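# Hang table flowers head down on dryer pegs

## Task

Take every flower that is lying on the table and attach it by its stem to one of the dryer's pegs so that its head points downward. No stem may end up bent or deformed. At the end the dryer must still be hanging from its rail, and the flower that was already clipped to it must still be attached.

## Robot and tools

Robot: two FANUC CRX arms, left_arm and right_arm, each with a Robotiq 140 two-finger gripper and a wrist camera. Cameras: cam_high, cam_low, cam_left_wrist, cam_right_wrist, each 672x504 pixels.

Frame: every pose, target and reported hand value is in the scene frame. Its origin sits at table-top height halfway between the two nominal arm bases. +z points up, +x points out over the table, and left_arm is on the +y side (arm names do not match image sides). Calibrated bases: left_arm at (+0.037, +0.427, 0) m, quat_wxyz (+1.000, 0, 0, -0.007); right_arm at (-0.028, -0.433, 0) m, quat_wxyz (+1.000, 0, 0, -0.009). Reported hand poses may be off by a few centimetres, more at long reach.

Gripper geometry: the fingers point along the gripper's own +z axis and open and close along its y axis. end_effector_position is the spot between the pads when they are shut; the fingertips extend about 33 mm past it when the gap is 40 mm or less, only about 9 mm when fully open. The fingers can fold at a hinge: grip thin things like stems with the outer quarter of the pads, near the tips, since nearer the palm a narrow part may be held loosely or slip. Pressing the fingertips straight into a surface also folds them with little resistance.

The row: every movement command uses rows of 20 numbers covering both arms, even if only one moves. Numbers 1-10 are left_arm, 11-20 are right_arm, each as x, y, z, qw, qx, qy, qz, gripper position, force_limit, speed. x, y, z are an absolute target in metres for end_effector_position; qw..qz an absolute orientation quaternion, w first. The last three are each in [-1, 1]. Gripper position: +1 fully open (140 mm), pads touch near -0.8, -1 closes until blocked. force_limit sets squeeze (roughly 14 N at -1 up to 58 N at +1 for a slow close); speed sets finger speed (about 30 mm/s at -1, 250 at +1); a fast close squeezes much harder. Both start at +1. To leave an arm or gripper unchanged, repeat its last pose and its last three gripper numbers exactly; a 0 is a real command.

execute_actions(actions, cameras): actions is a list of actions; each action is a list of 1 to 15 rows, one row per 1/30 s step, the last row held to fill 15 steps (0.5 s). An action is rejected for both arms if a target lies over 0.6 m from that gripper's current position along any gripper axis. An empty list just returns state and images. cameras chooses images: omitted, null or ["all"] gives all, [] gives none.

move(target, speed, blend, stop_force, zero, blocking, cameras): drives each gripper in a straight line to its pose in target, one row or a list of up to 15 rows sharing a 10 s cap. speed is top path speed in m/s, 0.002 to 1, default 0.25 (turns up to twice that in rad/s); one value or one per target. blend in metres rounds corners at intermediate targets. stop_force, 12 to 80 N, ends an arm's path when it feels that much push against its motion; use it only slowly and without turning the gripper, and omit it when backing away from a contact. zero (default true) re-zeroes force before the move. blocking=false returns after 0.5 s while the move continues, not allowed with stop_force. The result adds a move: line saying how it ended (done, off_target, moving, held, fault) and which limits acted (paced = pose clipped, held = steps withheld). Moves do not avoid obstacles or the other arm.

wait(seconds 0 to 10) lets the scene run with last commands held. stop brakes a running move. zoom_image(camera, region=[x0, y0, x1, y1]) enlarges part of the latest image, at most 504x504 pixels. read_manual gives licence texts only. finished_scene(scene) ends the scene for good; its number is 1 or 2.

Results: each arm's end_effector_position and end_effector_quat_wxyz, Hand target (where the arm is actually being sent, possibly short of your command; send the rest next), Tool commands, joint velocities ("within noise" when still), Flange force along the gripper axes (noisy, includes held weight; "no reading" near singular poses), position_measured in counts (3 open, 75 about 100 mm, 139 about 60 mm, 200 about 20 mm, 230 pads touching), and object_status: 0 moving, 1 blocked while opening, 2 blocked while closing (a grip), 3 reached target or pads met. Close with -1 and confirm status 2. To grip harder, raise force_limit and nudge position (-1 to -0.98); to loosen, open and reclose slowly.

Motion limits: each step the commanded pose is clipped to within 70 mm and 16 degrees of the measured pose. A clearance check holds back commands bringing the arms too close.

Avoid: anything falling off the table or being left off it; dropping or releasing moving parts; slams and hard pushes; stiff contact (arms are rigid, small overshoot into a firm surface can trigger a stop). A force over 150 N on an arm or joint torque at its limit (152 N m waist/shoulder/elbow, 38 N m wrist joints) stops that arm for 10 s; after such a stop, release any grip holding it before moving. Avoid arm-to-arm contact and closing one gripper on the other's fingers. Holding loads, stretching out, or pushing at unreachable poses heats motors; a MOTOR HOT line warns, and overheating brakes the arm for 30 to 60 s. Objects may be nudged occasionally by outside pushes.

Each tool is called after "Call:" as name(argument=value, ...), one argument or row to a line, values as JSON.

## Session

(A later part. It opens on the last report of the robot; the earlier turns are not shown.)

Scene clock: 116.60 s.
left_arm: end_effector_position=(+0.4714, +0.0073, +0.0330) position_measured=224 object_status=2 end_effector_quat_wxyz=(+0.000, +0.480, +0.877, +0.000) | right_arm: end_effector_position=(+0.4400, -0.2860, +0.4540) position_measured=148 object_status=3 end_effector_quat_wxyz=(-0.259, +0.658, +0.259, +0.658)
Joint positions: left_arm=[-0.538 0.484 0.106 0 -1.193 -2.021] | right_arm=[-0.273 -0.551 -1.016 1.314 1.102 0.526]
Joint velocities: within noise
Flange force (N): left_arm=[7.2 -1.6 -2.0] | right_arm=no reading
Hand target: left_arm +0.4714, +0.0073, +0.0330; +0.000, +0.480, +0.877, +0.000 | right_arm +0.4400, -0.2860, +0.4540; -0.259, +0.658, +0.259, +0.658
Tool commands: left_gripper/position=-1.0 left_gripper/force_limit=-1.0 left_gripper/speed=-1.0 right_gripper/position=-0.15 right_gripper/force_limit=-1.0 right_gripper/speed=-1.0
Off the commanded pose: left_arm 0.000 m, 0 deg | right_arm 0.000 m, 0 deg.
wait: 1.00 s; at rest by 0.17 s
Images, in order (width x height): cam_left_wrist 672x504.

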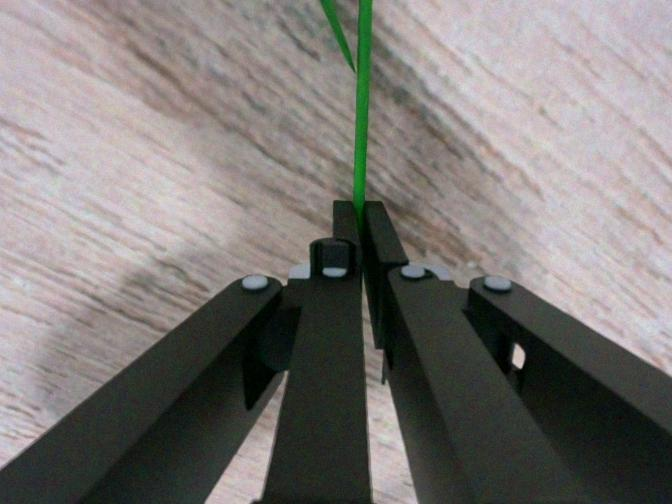

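Call:
execute_actions(
  actions=[],
)

Scene clock: 117.80 s.
left_arm: end_effector_position=(+0.4714, +0.0073, +0.0330) position_measured=224 object_status=2 end_effector_quat_wxyz=(+0.000, +0.480, +0.877, +0.000) | right_arm: end_effector_position=(+0.4400, -0.2860, +0.4540) position_measured=148 object_status=3 end_effector_quat_wxyz=(-0.259, +0.658, +0.259, +0.658)
Joint positions: left_arm=[-0.538 0.484 0.106 0 -1.193 -2.021] | right_arm=[-0.273 -0.551 -1.016 1.314 1.102 0.526]
Joint velocities: within noise
Flange force (N): left_arm=[7.1 -1.4 -2.1] | right_arm=no reading
Hand target: left_arm +0.4714, +0.0073, +0.0330; +0.000, +0.480, +0.877, +0.000 | right_arm +0.4400, -0.2860, +0.4540; -0.259, +0.658, +0.259, +0.658
Tool commands: left_gripper/position=-1.0 left_gripper/force_limit=-1.0 left_gripper/speed=-1.0 right_gripper/position=-0.15 right_gripper/force_limit=-1.0 right_gripper/speed=-1.0
Off the commanded pose: left_arm 0.000 m, 0 deg | right_arm 0.000 m, 0 deg.

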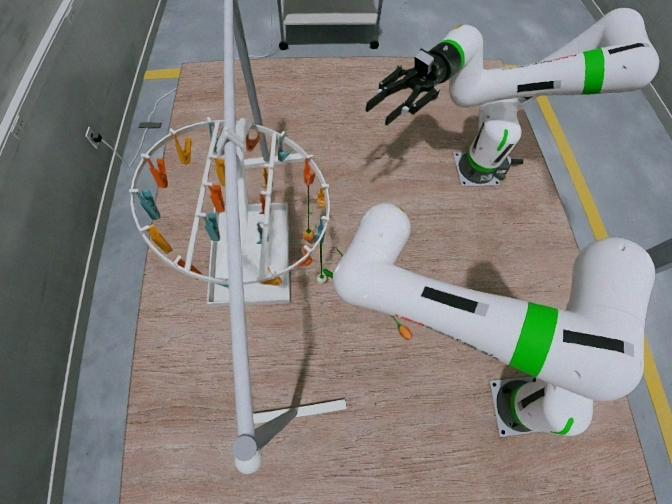

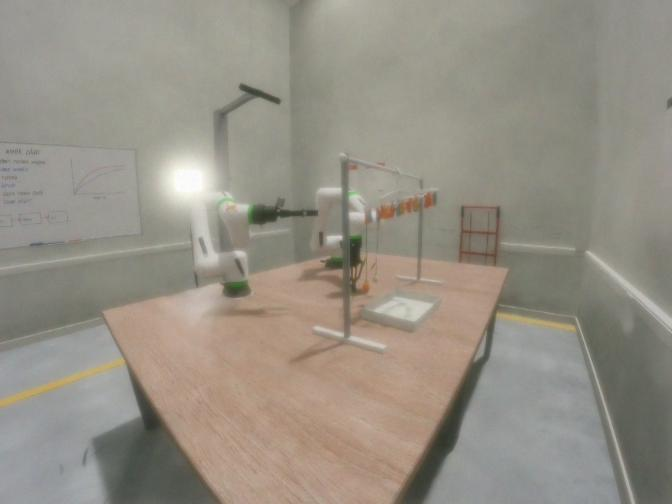

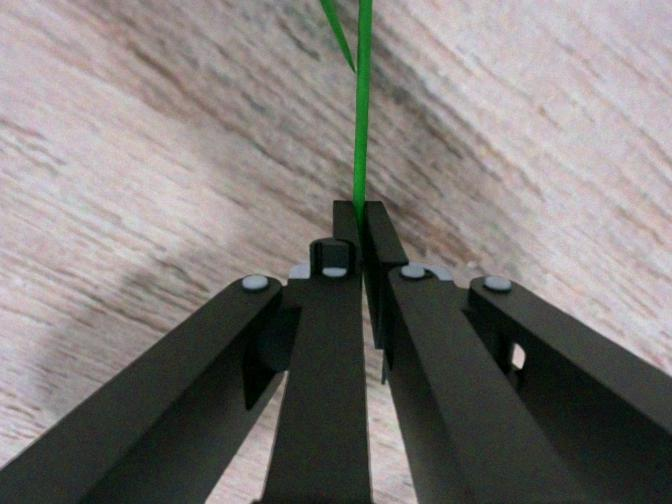

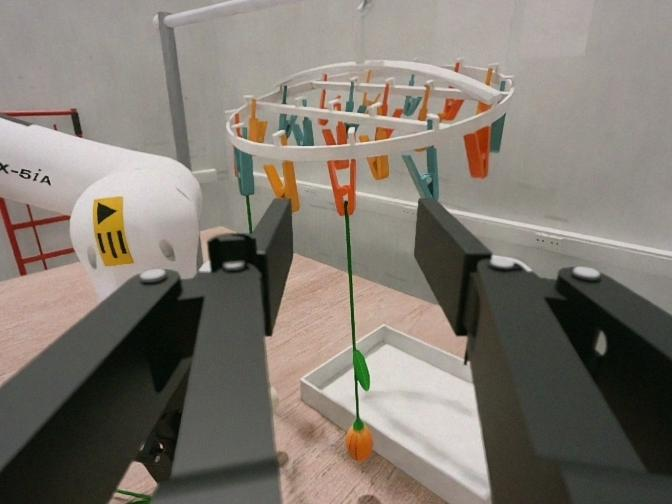

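Call:
move(
  target=[
    [0.4714, 0.0073, 0.09, 0, 0.4802, 0.8771, 0, -1, -1, -1, 0.44, -0.286, 0.454, -0.2592, 0.6579, 0.2592, 0.6579, -0.15, -1, -1],
    [0.40, 0.05, 0.20, 0, 0.4802, 0.8771, 0, -1, -1, -1, 0.44, -0.286, 0.454, -0.2592, 0.6579, 0.2592, 0.6579, -0.15, -1, -1],
  ],
  speed=[0.05, 0.12],
  blend=[0.01, 0],
)

Scene clock: 122.73 s.
left_arm: end_effector_position=(+0.4000, +0.0500, +0.1999) position_measured=224 object_status=2 end_effector_quat_wxyz=(+0.000, +0.480, +0.877, +0.000) | right_arm: end_effector_position=(+0.4400, -0.2860, +0.4540) position_measured=148 object_status=3 end_effector_quat_wxyz=(-0.259, +0.658, +0.259, +0.658)
Joint positions: left_arm=[-0.541 0.193 0.121 0 -1.499 -2.019] | right_arm=[-0.273 -0.551 -1.016 1.314 1.102 0.526]
Joint velocities: within noise
Flange force (N): left_arm=[5.7 -1.1 0.0] | right_arm=no reading
Hand target: left_arm +0.4000, +0.0500, +0.2000; +0.000, +0.480, +0.877, +0.000 | right_arm +0.4400, -0.2860, +0.4540; -0.259, +0.658, +0.259, +0.658
Off the commanded pose: left_arm 0.000 m, 0 deg | right_arm 0.000 m, 0 deg.
move: done

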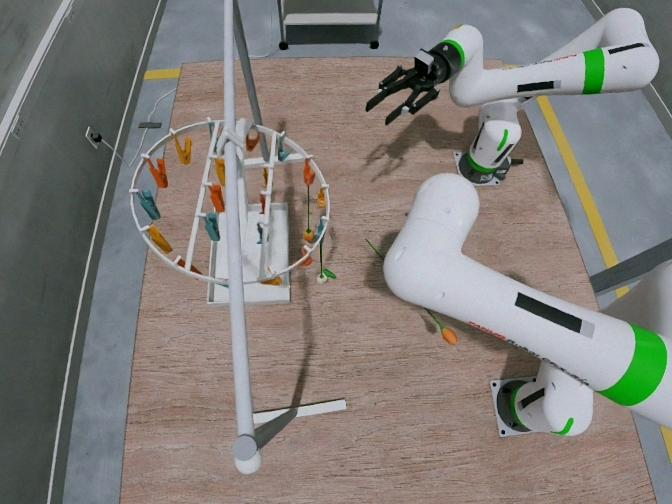

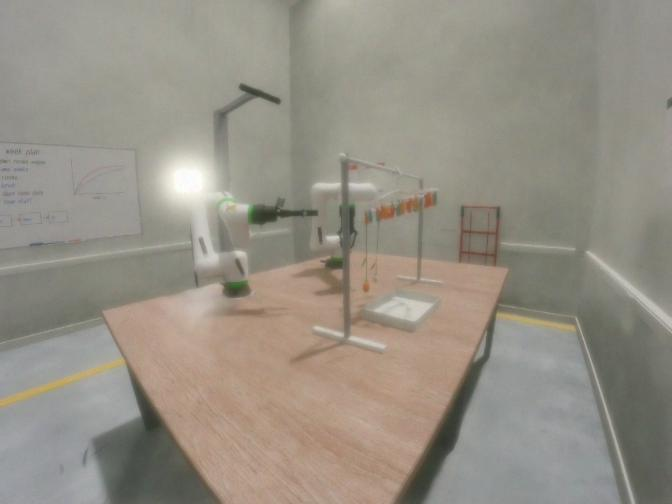

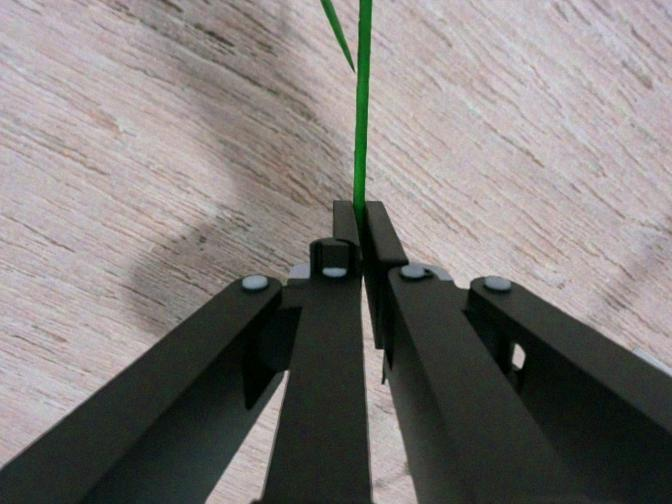

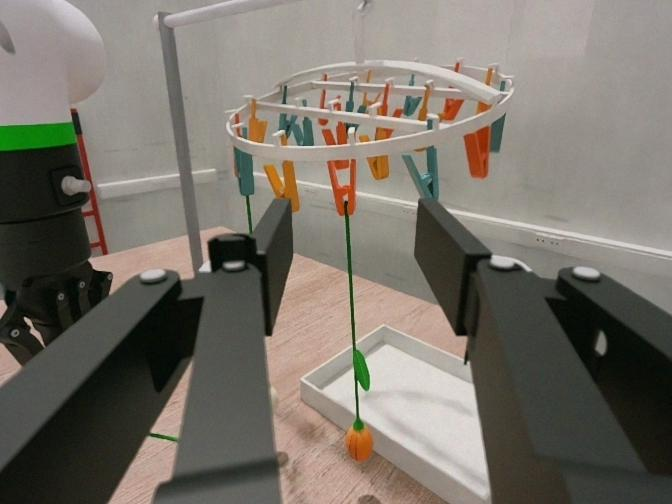

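Call:
move(
  target=[
    [0.30, 0.09, 0.33, 0, 0.1736, 0.9848, 0, -1, -1, -1, 0.44, -0.286, 0.454, -0.2592, 0.6579, 0.2592, 0.6579, -0.15, -1, -1],
    [0.30, 0.09, 0.33, 0.6964, 0.1228, 0.6964, -0.1228, -1, -1, -1, 0.458, -0.1228, 0.455, -0.1349, 0.6941, 0.1349, 0.6941, -0.15, -1, -1],
  ],
  speed=[0.22, 0.22],
)

Scene clock: 130.70 s.
left_arm: end_effector_position=(+0.3000, +0.0900, +0.3300) position_measured=224 object_status=2 end_effector_quat_wxyz=(+0.696, +0.123, +0.696, -0.123) | right_arm: end_effector_position=(+0.4580, -0.1228, +0.4548) position_measured=148 object_status=3 end_effector_quat_wxyz=(-0.120, +0.697, +0.121, +0.697)
Joint positions: left_arm=[-1.882 -0.391 -0.645 -1.577 -1.547 0.255] | right_arm=[0.357 -0.562 -0.737 3.155 -0.174 -1.583]
Joint velocities: within noise
Flange force (N): left_arm=[-0.3 1.9 -0.5] | right_arm=no reading
Hand target: left_arm +0.3000, +0.0900, +0.3300; +0.696, +0.123, +0.696, -0.123 | right_arm +0.4580, -0.1228, +0.4548; -0.120, +0.697, +0.121, +0.697
Off the commanded pose: left_arm 0.000 m, 0 deg | right_arm 0.000 m, 2 deg.
move: done; limits=paced

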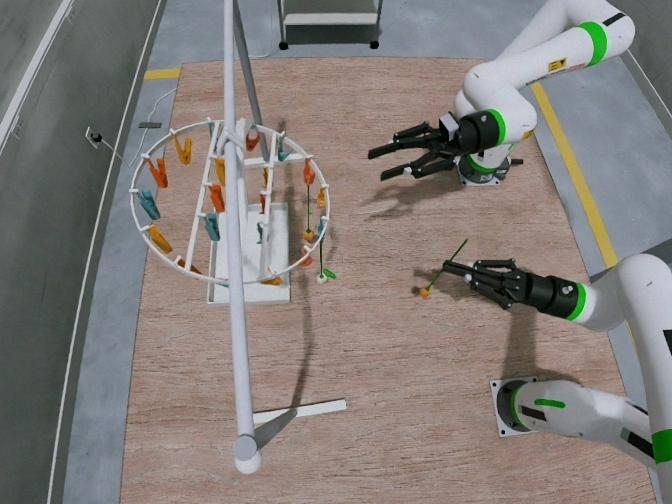

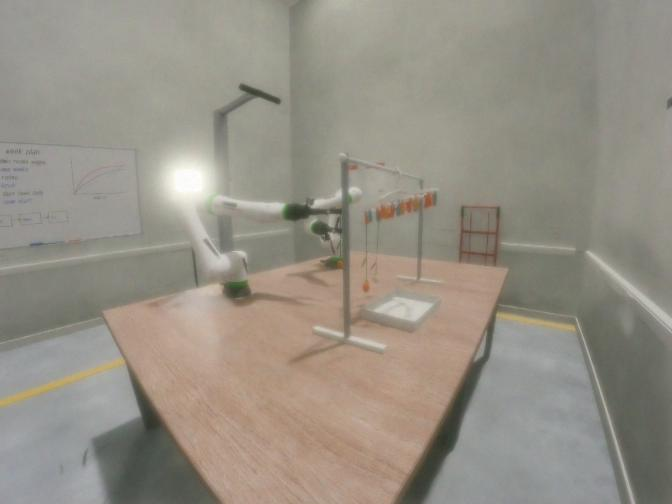

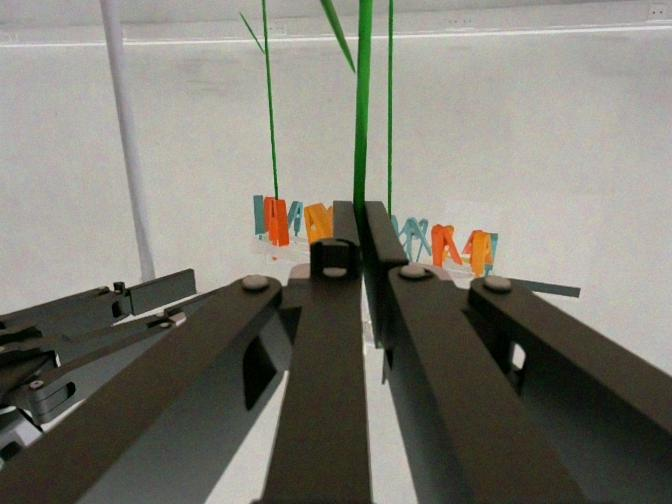

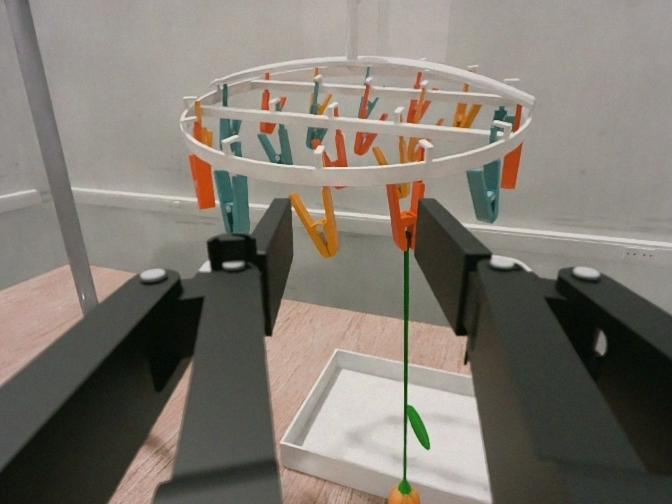

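Call:
zoom_image(
  camera="cam_right_wrist",
  region=[180, 120, 432, 309],
)

Call:
zoom_image(
  camera="cam_high",
  region=[120, 100, 400, 310],
)

Scaled by 2.000 from the camera's 672x504 image, which has a finer 960x720 frame.

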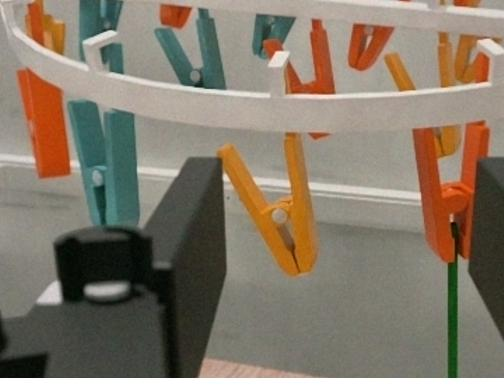

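Scaled by 1.800 from the camera's 672x504 image, which has a finer 960x720 frame.

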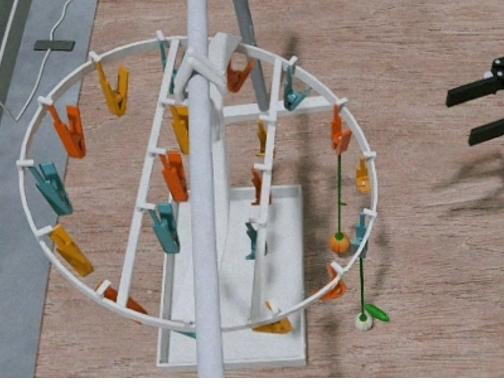

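Call:
move(
  target=[0.30, 0.09, 0.33, 0.6964, 0.1228, 0.6964, -0.1228, -1, -1, -1, 0.52, -0.085, 0.445, -0.1045, 0.6993, 0.1045, 0.6993, -0.15, -1, -1],
  speed=0.12,
)

Call:
zoom_image(
  camera="cam_right_wrist",
  region=[180, 90, 516, 342],
)

Call:
zoom_image(
  camera="cam_low",
  region=[300, 140, 468, 266],
)

Scene clock: 135.83 s.
left_arm: end_effector_position=(+0.3000, +0.0900, +0.3300) position_measured=224 object_status=2 end_effector_quat_wxyz=(+0.696, +0.123, +0.696, -0.123) | right_arm: end_effector_position=(+0.5200, -0.0850, +0.4450) position_measured=148 object_status=3 end_effector_quat_wxyz=(-0.105, +0.699, +0.105, +0.699)
Joint positions: left_arm=[-1.882 -0.391 -0.645 -1.577 -1.547 0.255] | right_arm=[0.505 -0.286 -0.723 2.714 -0.475 -1.186]
Joint velocities: within noise
Flange force (N): left_arm=[-0.1 1.7 0.3] | right_arm=no reading
Hand target: left_arm +0.3000, +0.0900, +0.3300; +0.696, +0.123, +0.696, -0.123 | right_arm +0.5200, -0.0850, +0.4450; -0.105, +0.699, +0.105, +0.699
Off the commanded pose: left_arm 0.000 m, 0 deg | right_arm 0.000 m, 0 deg.
move: done

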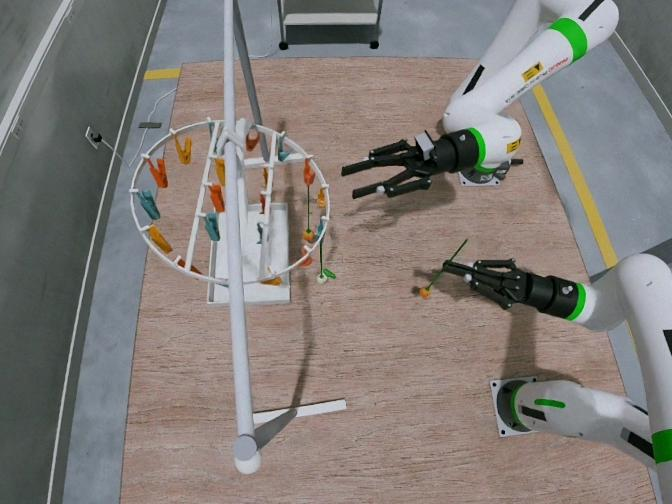

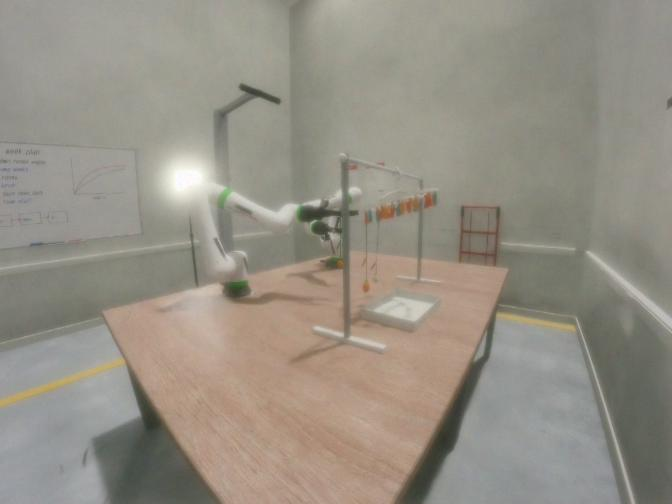

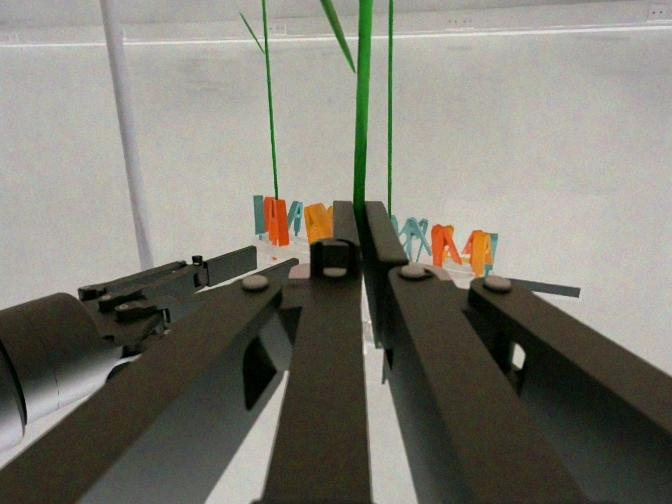

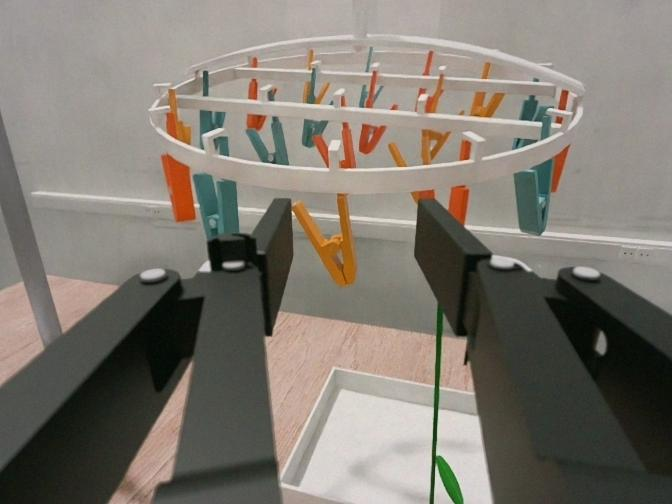

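Scaled by 1.500 from the camera's 672x504 image, which has a finer 960x720 frame.

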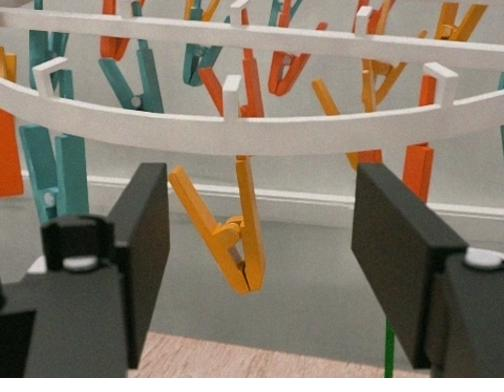

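Scaled by 3.000 from the camera's 672x504 image, which has a finer 960x720 frame.

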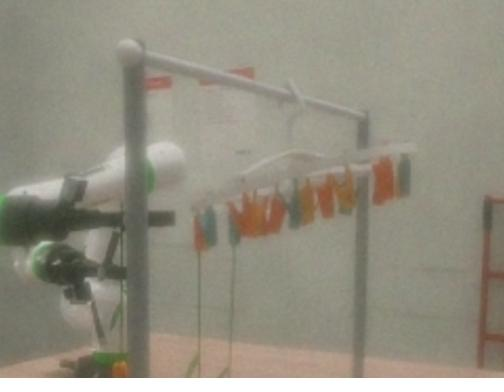

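Call:
move(
  target=[0.30, 0.09, 0.33, 0.6964, 0.1228, 0.6964, -0.1228, -1, -1, -1, 0.5553, -0.0637, 0.430, -0.1045, 0.6993, 0.1045, 0.6993, -0.10, -1, -1],
  speed=0.08,
)

Call:
zoom_image(
  camera="cam_right_wrist",
  region=[216, 130, 456, 310],
)

Call:
zoom_image(
  camera="cam_low",
  region=[300, 160, 420, 250],
)

Scene clock: 138.60 s.
left_arm: end_effector_position=(+0.3000, +0.0900, +0.3300) position_measured=224 object_status=2 end_effector_quat_wxyz=(+0.696, +0.123, +0.696, -0.123) | right_arm: end_effector_position=(+0.5553, -0.0637, +0.4300) position_measured=141 object_status=3 end_effector_quat_wxyz=(-0.105, +0.699, +0.105, +0.699)
Joint positions: left_arm=[-1.882 -0.391 -0.645 -1.577 -1.547 0.255] | right_arm=[0.507 -0.157 -0.65 2.752 -0.526 -1.229]
Joint velocities: within noise
Flange force (N): left_arm=[-0.9 2.3 0.1] | right_arm=no reading
Hand target: left_arm +0.3000, +0.0900, +0.3300; +0.696, +0.123, +0.696, -0.123 | right_arm +0.5553, -0.0637, +0.4300; -0.105, +0.699, +0.105, +0.699
Off the commanded pose: left_arm 0.000 m, 0 deg | right_arm 0.000 m, 0 deg.
move: done

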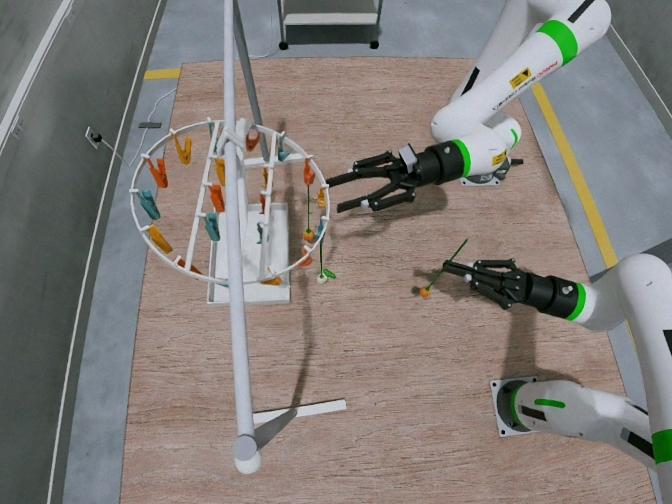

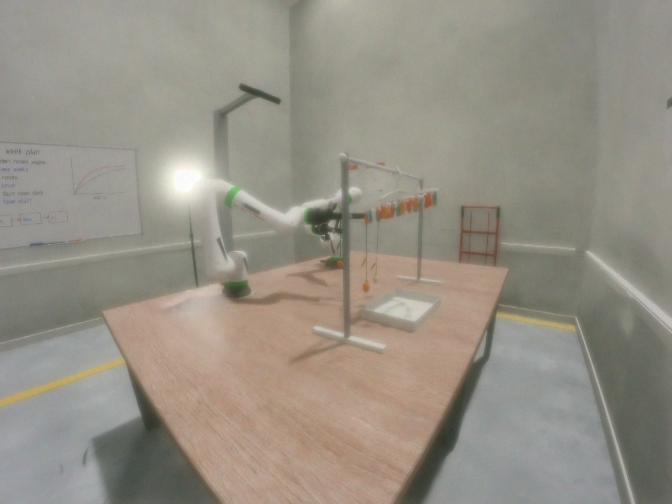

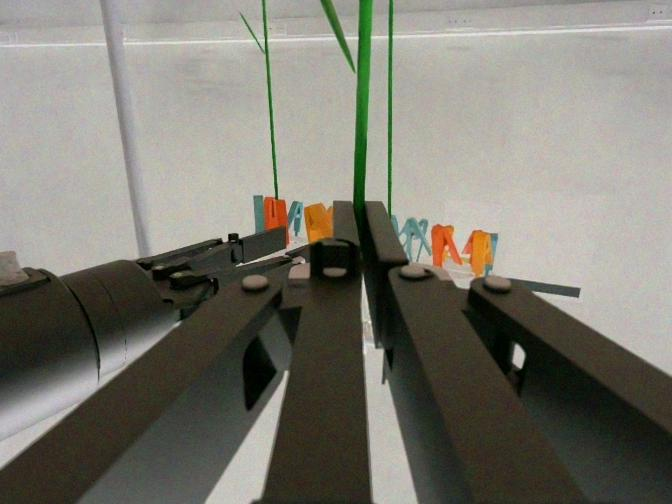

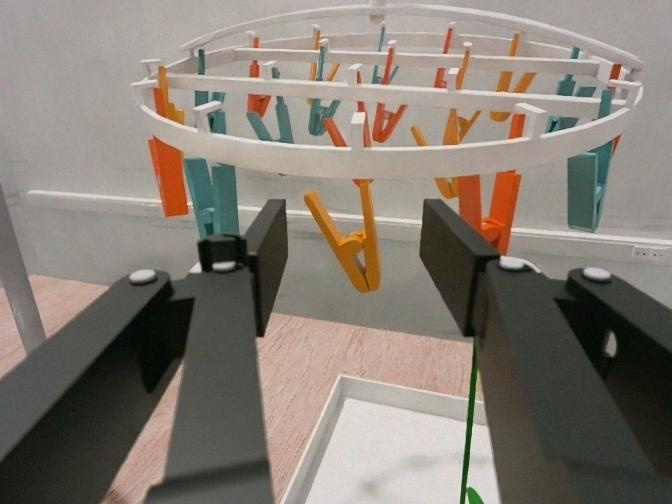

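Scaled by 2.100 from the camera's 672x504 image, which has a finer 960x720 frame.

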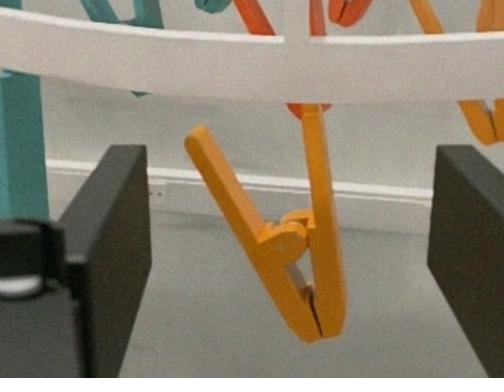

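Scaled by 4.200 from the camera's 672x504 image, which has a finer 960x720 frame.

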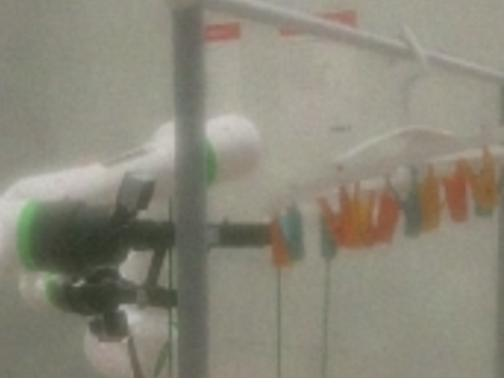

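Call:
move(
  target=[0.30, 0.09, 0.33, 0.6964, 0.1228, 0.6964, -0.1228, -1, -1, -1, 0.5744, -0.0579, 0.427, -0.1045, 0.6993, 0.1045, 0.6993, -0.10, -1, -1],
  speed=0.05,
)

Call:
zoom_image(
  camera="cam_right_wrist",
  region=[216, 130, 456, 310],
)

Call:
zoom_image(
  camera="cam_low",
  region=[300, 160, 420, 250],
)

Call:
zoom_image(
  camera="cam_high",
  region=[260, 130, 420, 250],
)

Scene clock: 142.30 s.
left_arm: end_effector_position=(+0.3000, +0.0900, +0.3300) position_measured=224 object_status=2 end_effector_quat_wxyz=(+0.696, +0.123, +0.696, -0.123) | right_arm: end_effector_position=(+0.5744, -0.0579, +0.4271) position_measured=141 object_status=3 end_effector_quat_wxyz=(-0.104, +0.699, +0.104, +0.699)
Joint positions: left_arm=[-1.882 -0.391 -0.645 -1.577 -1.547 0.255] | right_arm=[0.492 -0.106 -0.605 2.784 -0.527 -1.258]
Joint velocities: within noise
Flange force (N): left_arm=[0.0 2.4 0.0] | right_arm=[1.2 -5.9 4.0]
Hand target: left_arm +0.3000, +0.0900, +0.3300; +0.696, +0.123, +0.696, -0.123 | right_arm +0.5744, -0.0579, +0.4270; -0.105, +0.699, +0.105, +0.699
Off the commanded pose: left_arm 0.000 m, 0 deg | right_arm 0.000 m, 0 deg.
move: done

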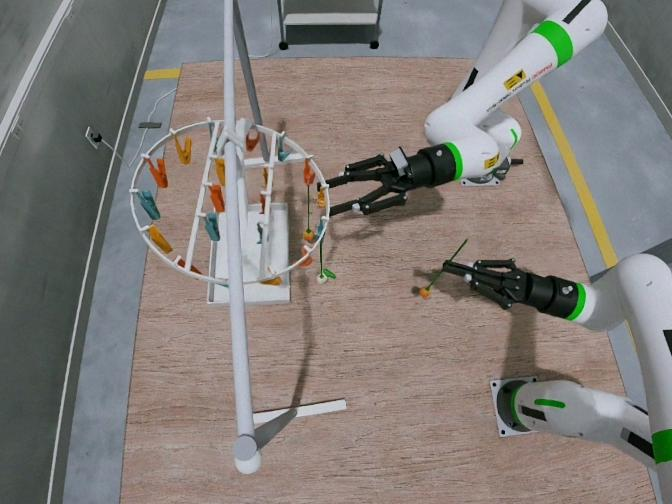

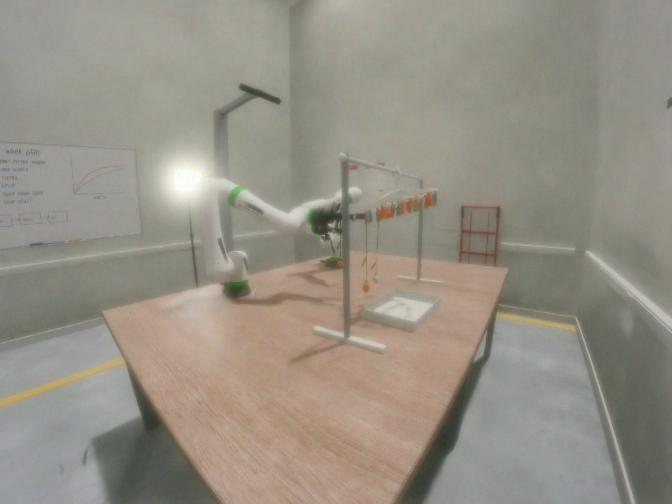

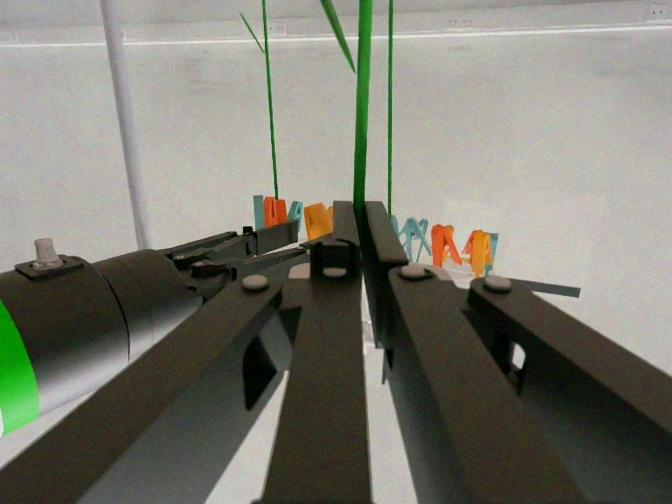

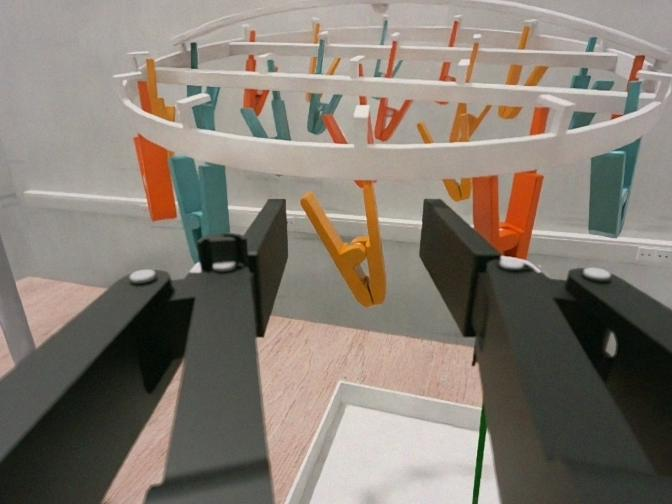

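Scaled by 2.100 from the camera's 672x504 image, which has a finer 960x720 frame.

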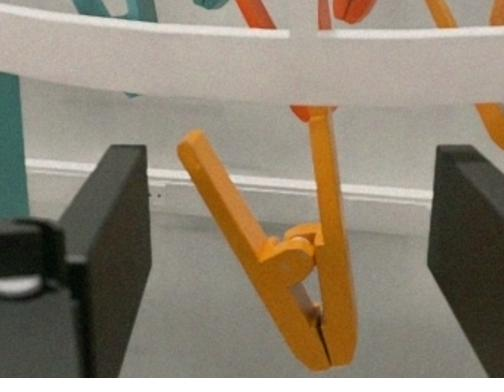

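Scaled by 4.200 from the camera's 672x504 image, which has a finer 960x720 frame.

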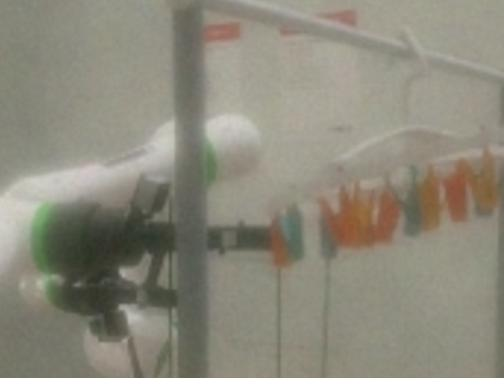

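Scaled by 3.150 from the camera's 672x504 image, which has a finer 960x720 frame.

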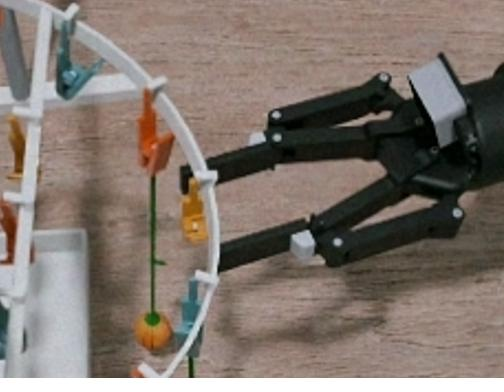

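Call:
move(
  target=[0.30, 0.09, 0.33, 0.6964, 0.1228, 0.6964, -0.1228, -1, -1, -1, 0.5859, -0.0544, 0.427, -0.1045, 0.6993, 0.1045, 0.6993, -0.10, -1, -1],
  speed=0.04,
)

Call:
zoom_image(
  camera="cam_right_wrist",
  region=[216, 130, 456, 310],
)

Call:
zoom_image(
  camera="cam_low",
  region=[300, 160, 420, 250],
)

Call:
zoom_image(
  camera="cam_high",
  region=[260, 130, 420, 250],
)

Scene clock: 144.00 s.
left_arm: end_effector_position=(+0.3000, +0.0900, +0.3300) position_measured=224 object_status=2 end_effector_quat_wxyz=(+0.696, +0.123, +0.696, -0.123) | right_arm: end_effector_position=(+0.5859, -0.0544, +0.4270) position_measured=141 object_status=3 end_effector_quat_wxyz=(-0.105, +0.699, +0.105, +0.699)
Joint positions: left_arm=[-1.882 -0.391 -0.645 -1.577 -1.547 0.255] | right_arm=[0.484 -0.078 -0.576 2.797 -0.524 -1.27]
Joint velocities: within noise
Flange force (N): left_arm=[0.2 2.6 -0.2] | right_arm=[0.9 -5.8 4.8]
Hand target: left_arm +0.3000, +0.0900, +0.3300; +0.696, +0.123, +0.696, -0.123 | right_arm +0.5859, -0.0544, +0.4270; -0.105, +0.699, +0.105, +0.699
Off the commanded pose: left_arm 0.000 m, 0 deg | right_arm 0.000 m, 0 deg.
move: done

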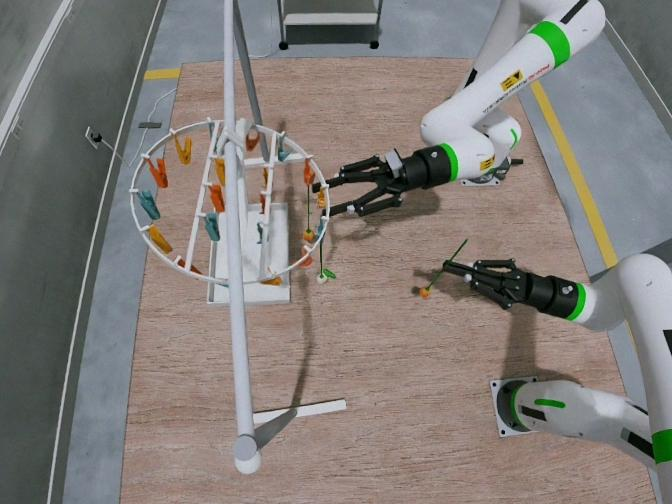

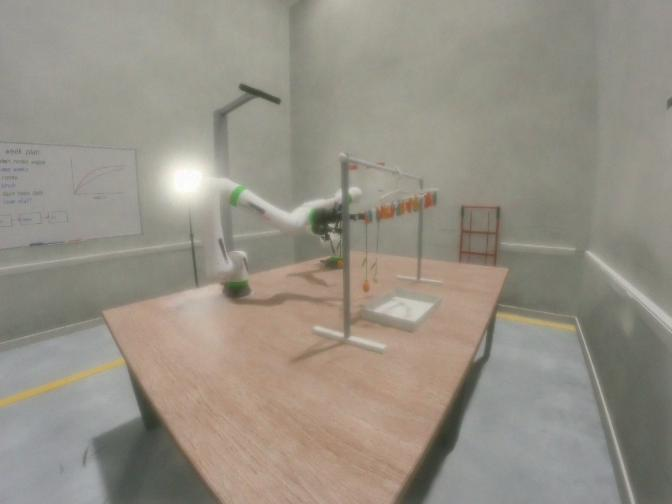

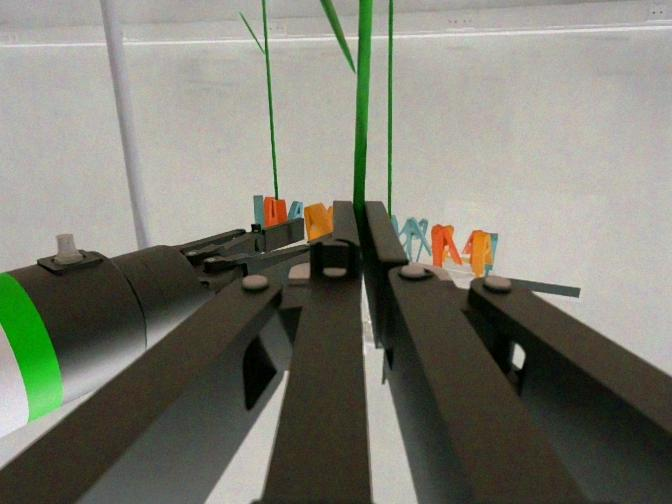

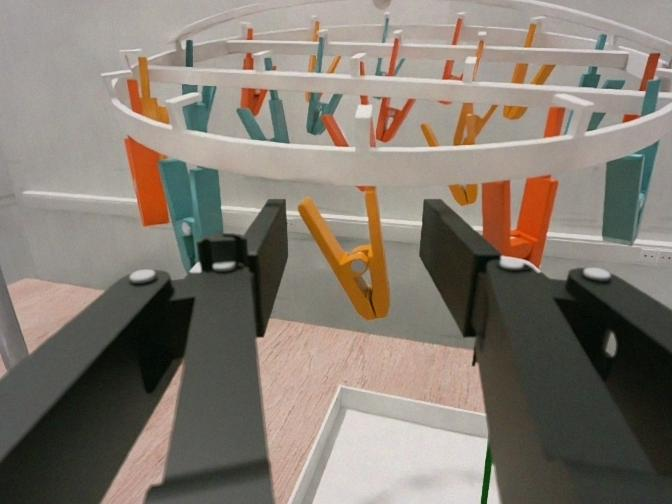

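Scaled by 2.100 from the camera's 672x504 image, which has a finer 960x720 frame.

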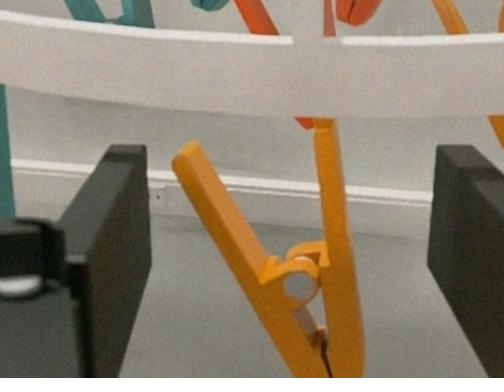

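Scaled by 4.200 from the camera's 672x504 image, which has a finer 960x720 frame.

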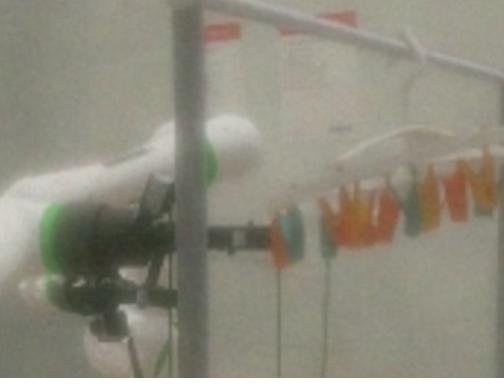

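Scaled by 3.150 from the camera's 672x504 image, which has a finer 960x720 frame.

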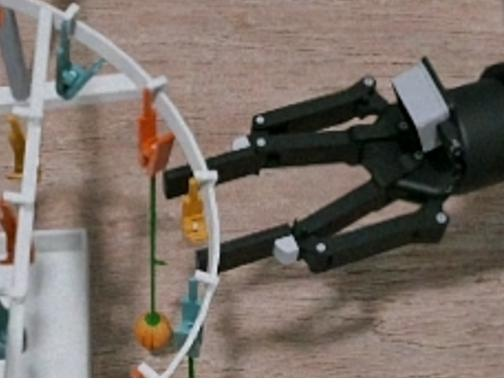

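Call:
move(
  target=[0.30, 0.09, 0.33, 0.6964, 0.1228, 0.6964, -0.1228, -1, -1, -1, 0.5859, -0.0544, 0.427, -0.1045, 0.6993, 0.1045, 0.6993, -0.24, -1, -1],
  speed=0.04,
)

Call:
zoom_image(
  camera="cam_right_wrist",
  region=[256, 150, 456, 300],
)

Call:
zoom_image(
  camera="cam_high",
  region=[290, 160, 380, 228],
)

Scene clock: 145.83 s.
left_arm: end_effector_position=(+0.3000, +0.0900, +0.3300) position_measured=224 object_status=2 end_effector_quat_wxyz=(+0.696, +0.123, +0.696, -0.123) | right_arm: end_effector_position=(+0.5859, -0.0544, +0.4270) position_measured=159 object_status=0 end_effector_quat_wxyz=(-0.105, +0.699, +0.105, +0.699)
Joint positions: left_arm=[-1.882 -0.391 -0.645 -1.577 -1.547 0.255] | right_arm=[0.484 -0.078 -0.576 2.797 -0.524 -1.27]
Joint velocities: within noise
Flange force (N): left_arm=[-0.2 2.4 -0.1] | right_arm=[1.2 -5.2 4.5]
Hand target: left_arm +0.3000, +0.0900, +0.3300; +0.696, +0.123, +0.696, -0.123 | right_arm +0.5859, -0.0544, +0.4270; -0.105, +0.699, +0.105, +0.699
Off the commanded pose: left_arm 0.000 m, 0 deg | right_arm 0.000 m, 0 deg.
move: done

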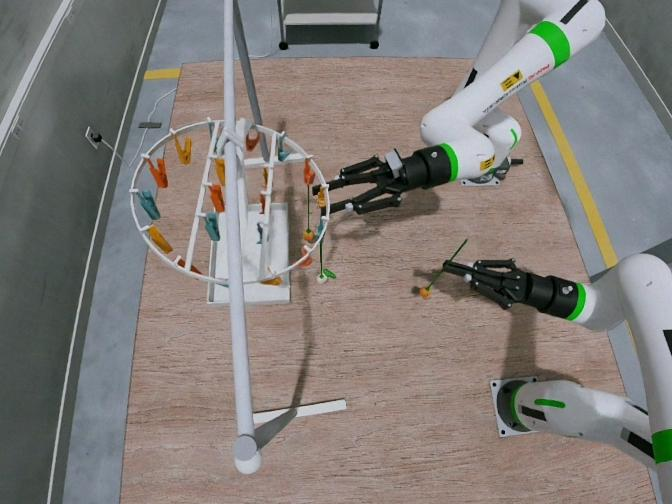

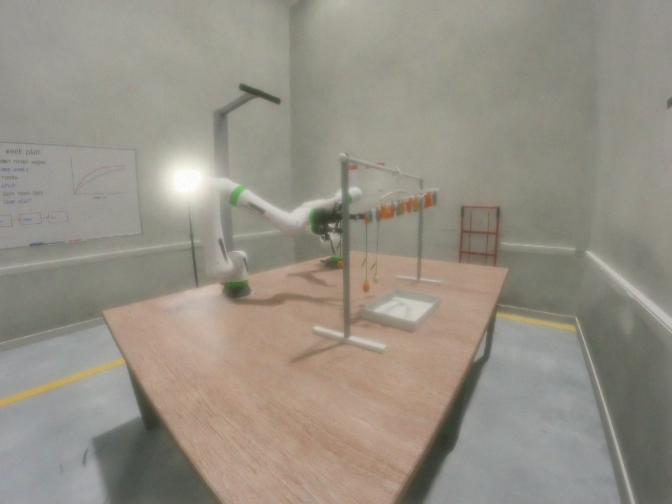

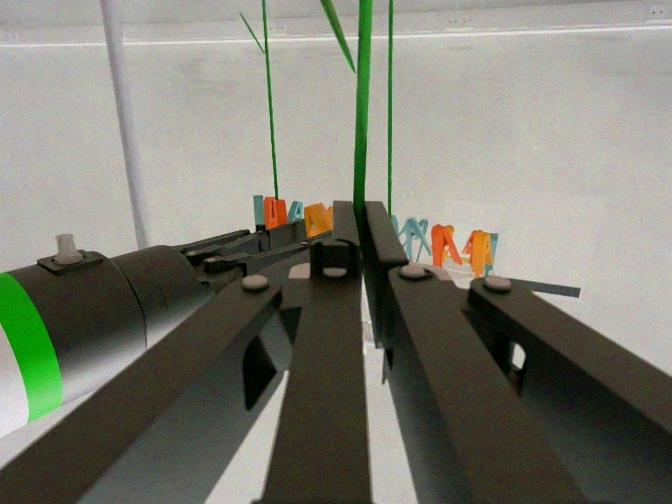

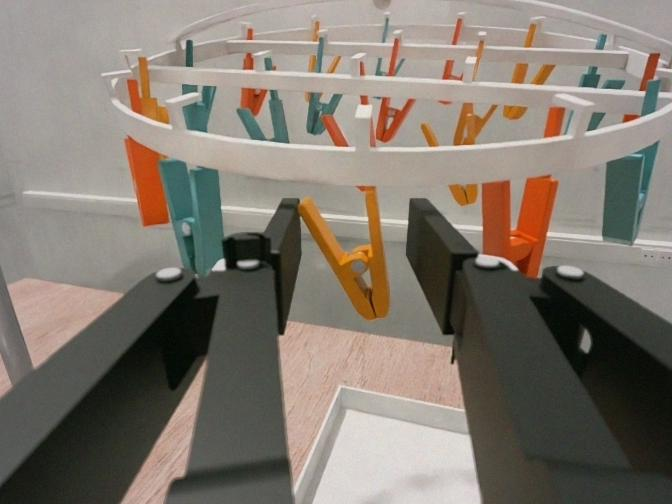

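Scaled by 2.520 from the camera's 672x504 image, which has a finer 960x720 frame.

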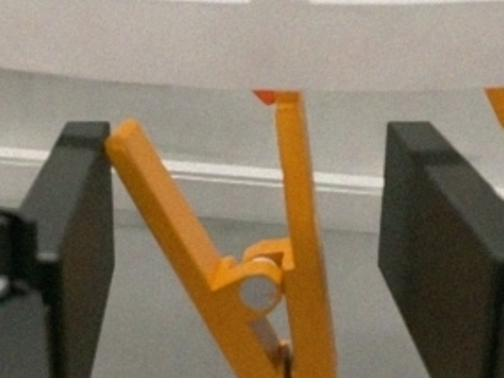

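Scaled by 5.600 from the camera's 672x504 image, which has a finer 960x720 frame.

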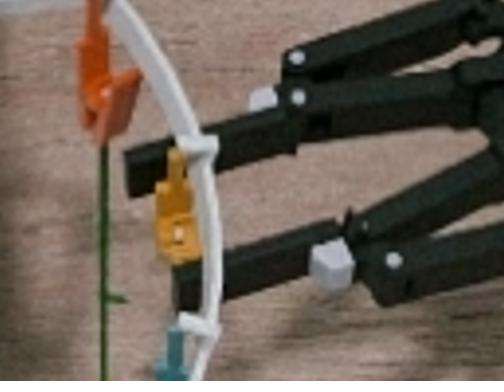

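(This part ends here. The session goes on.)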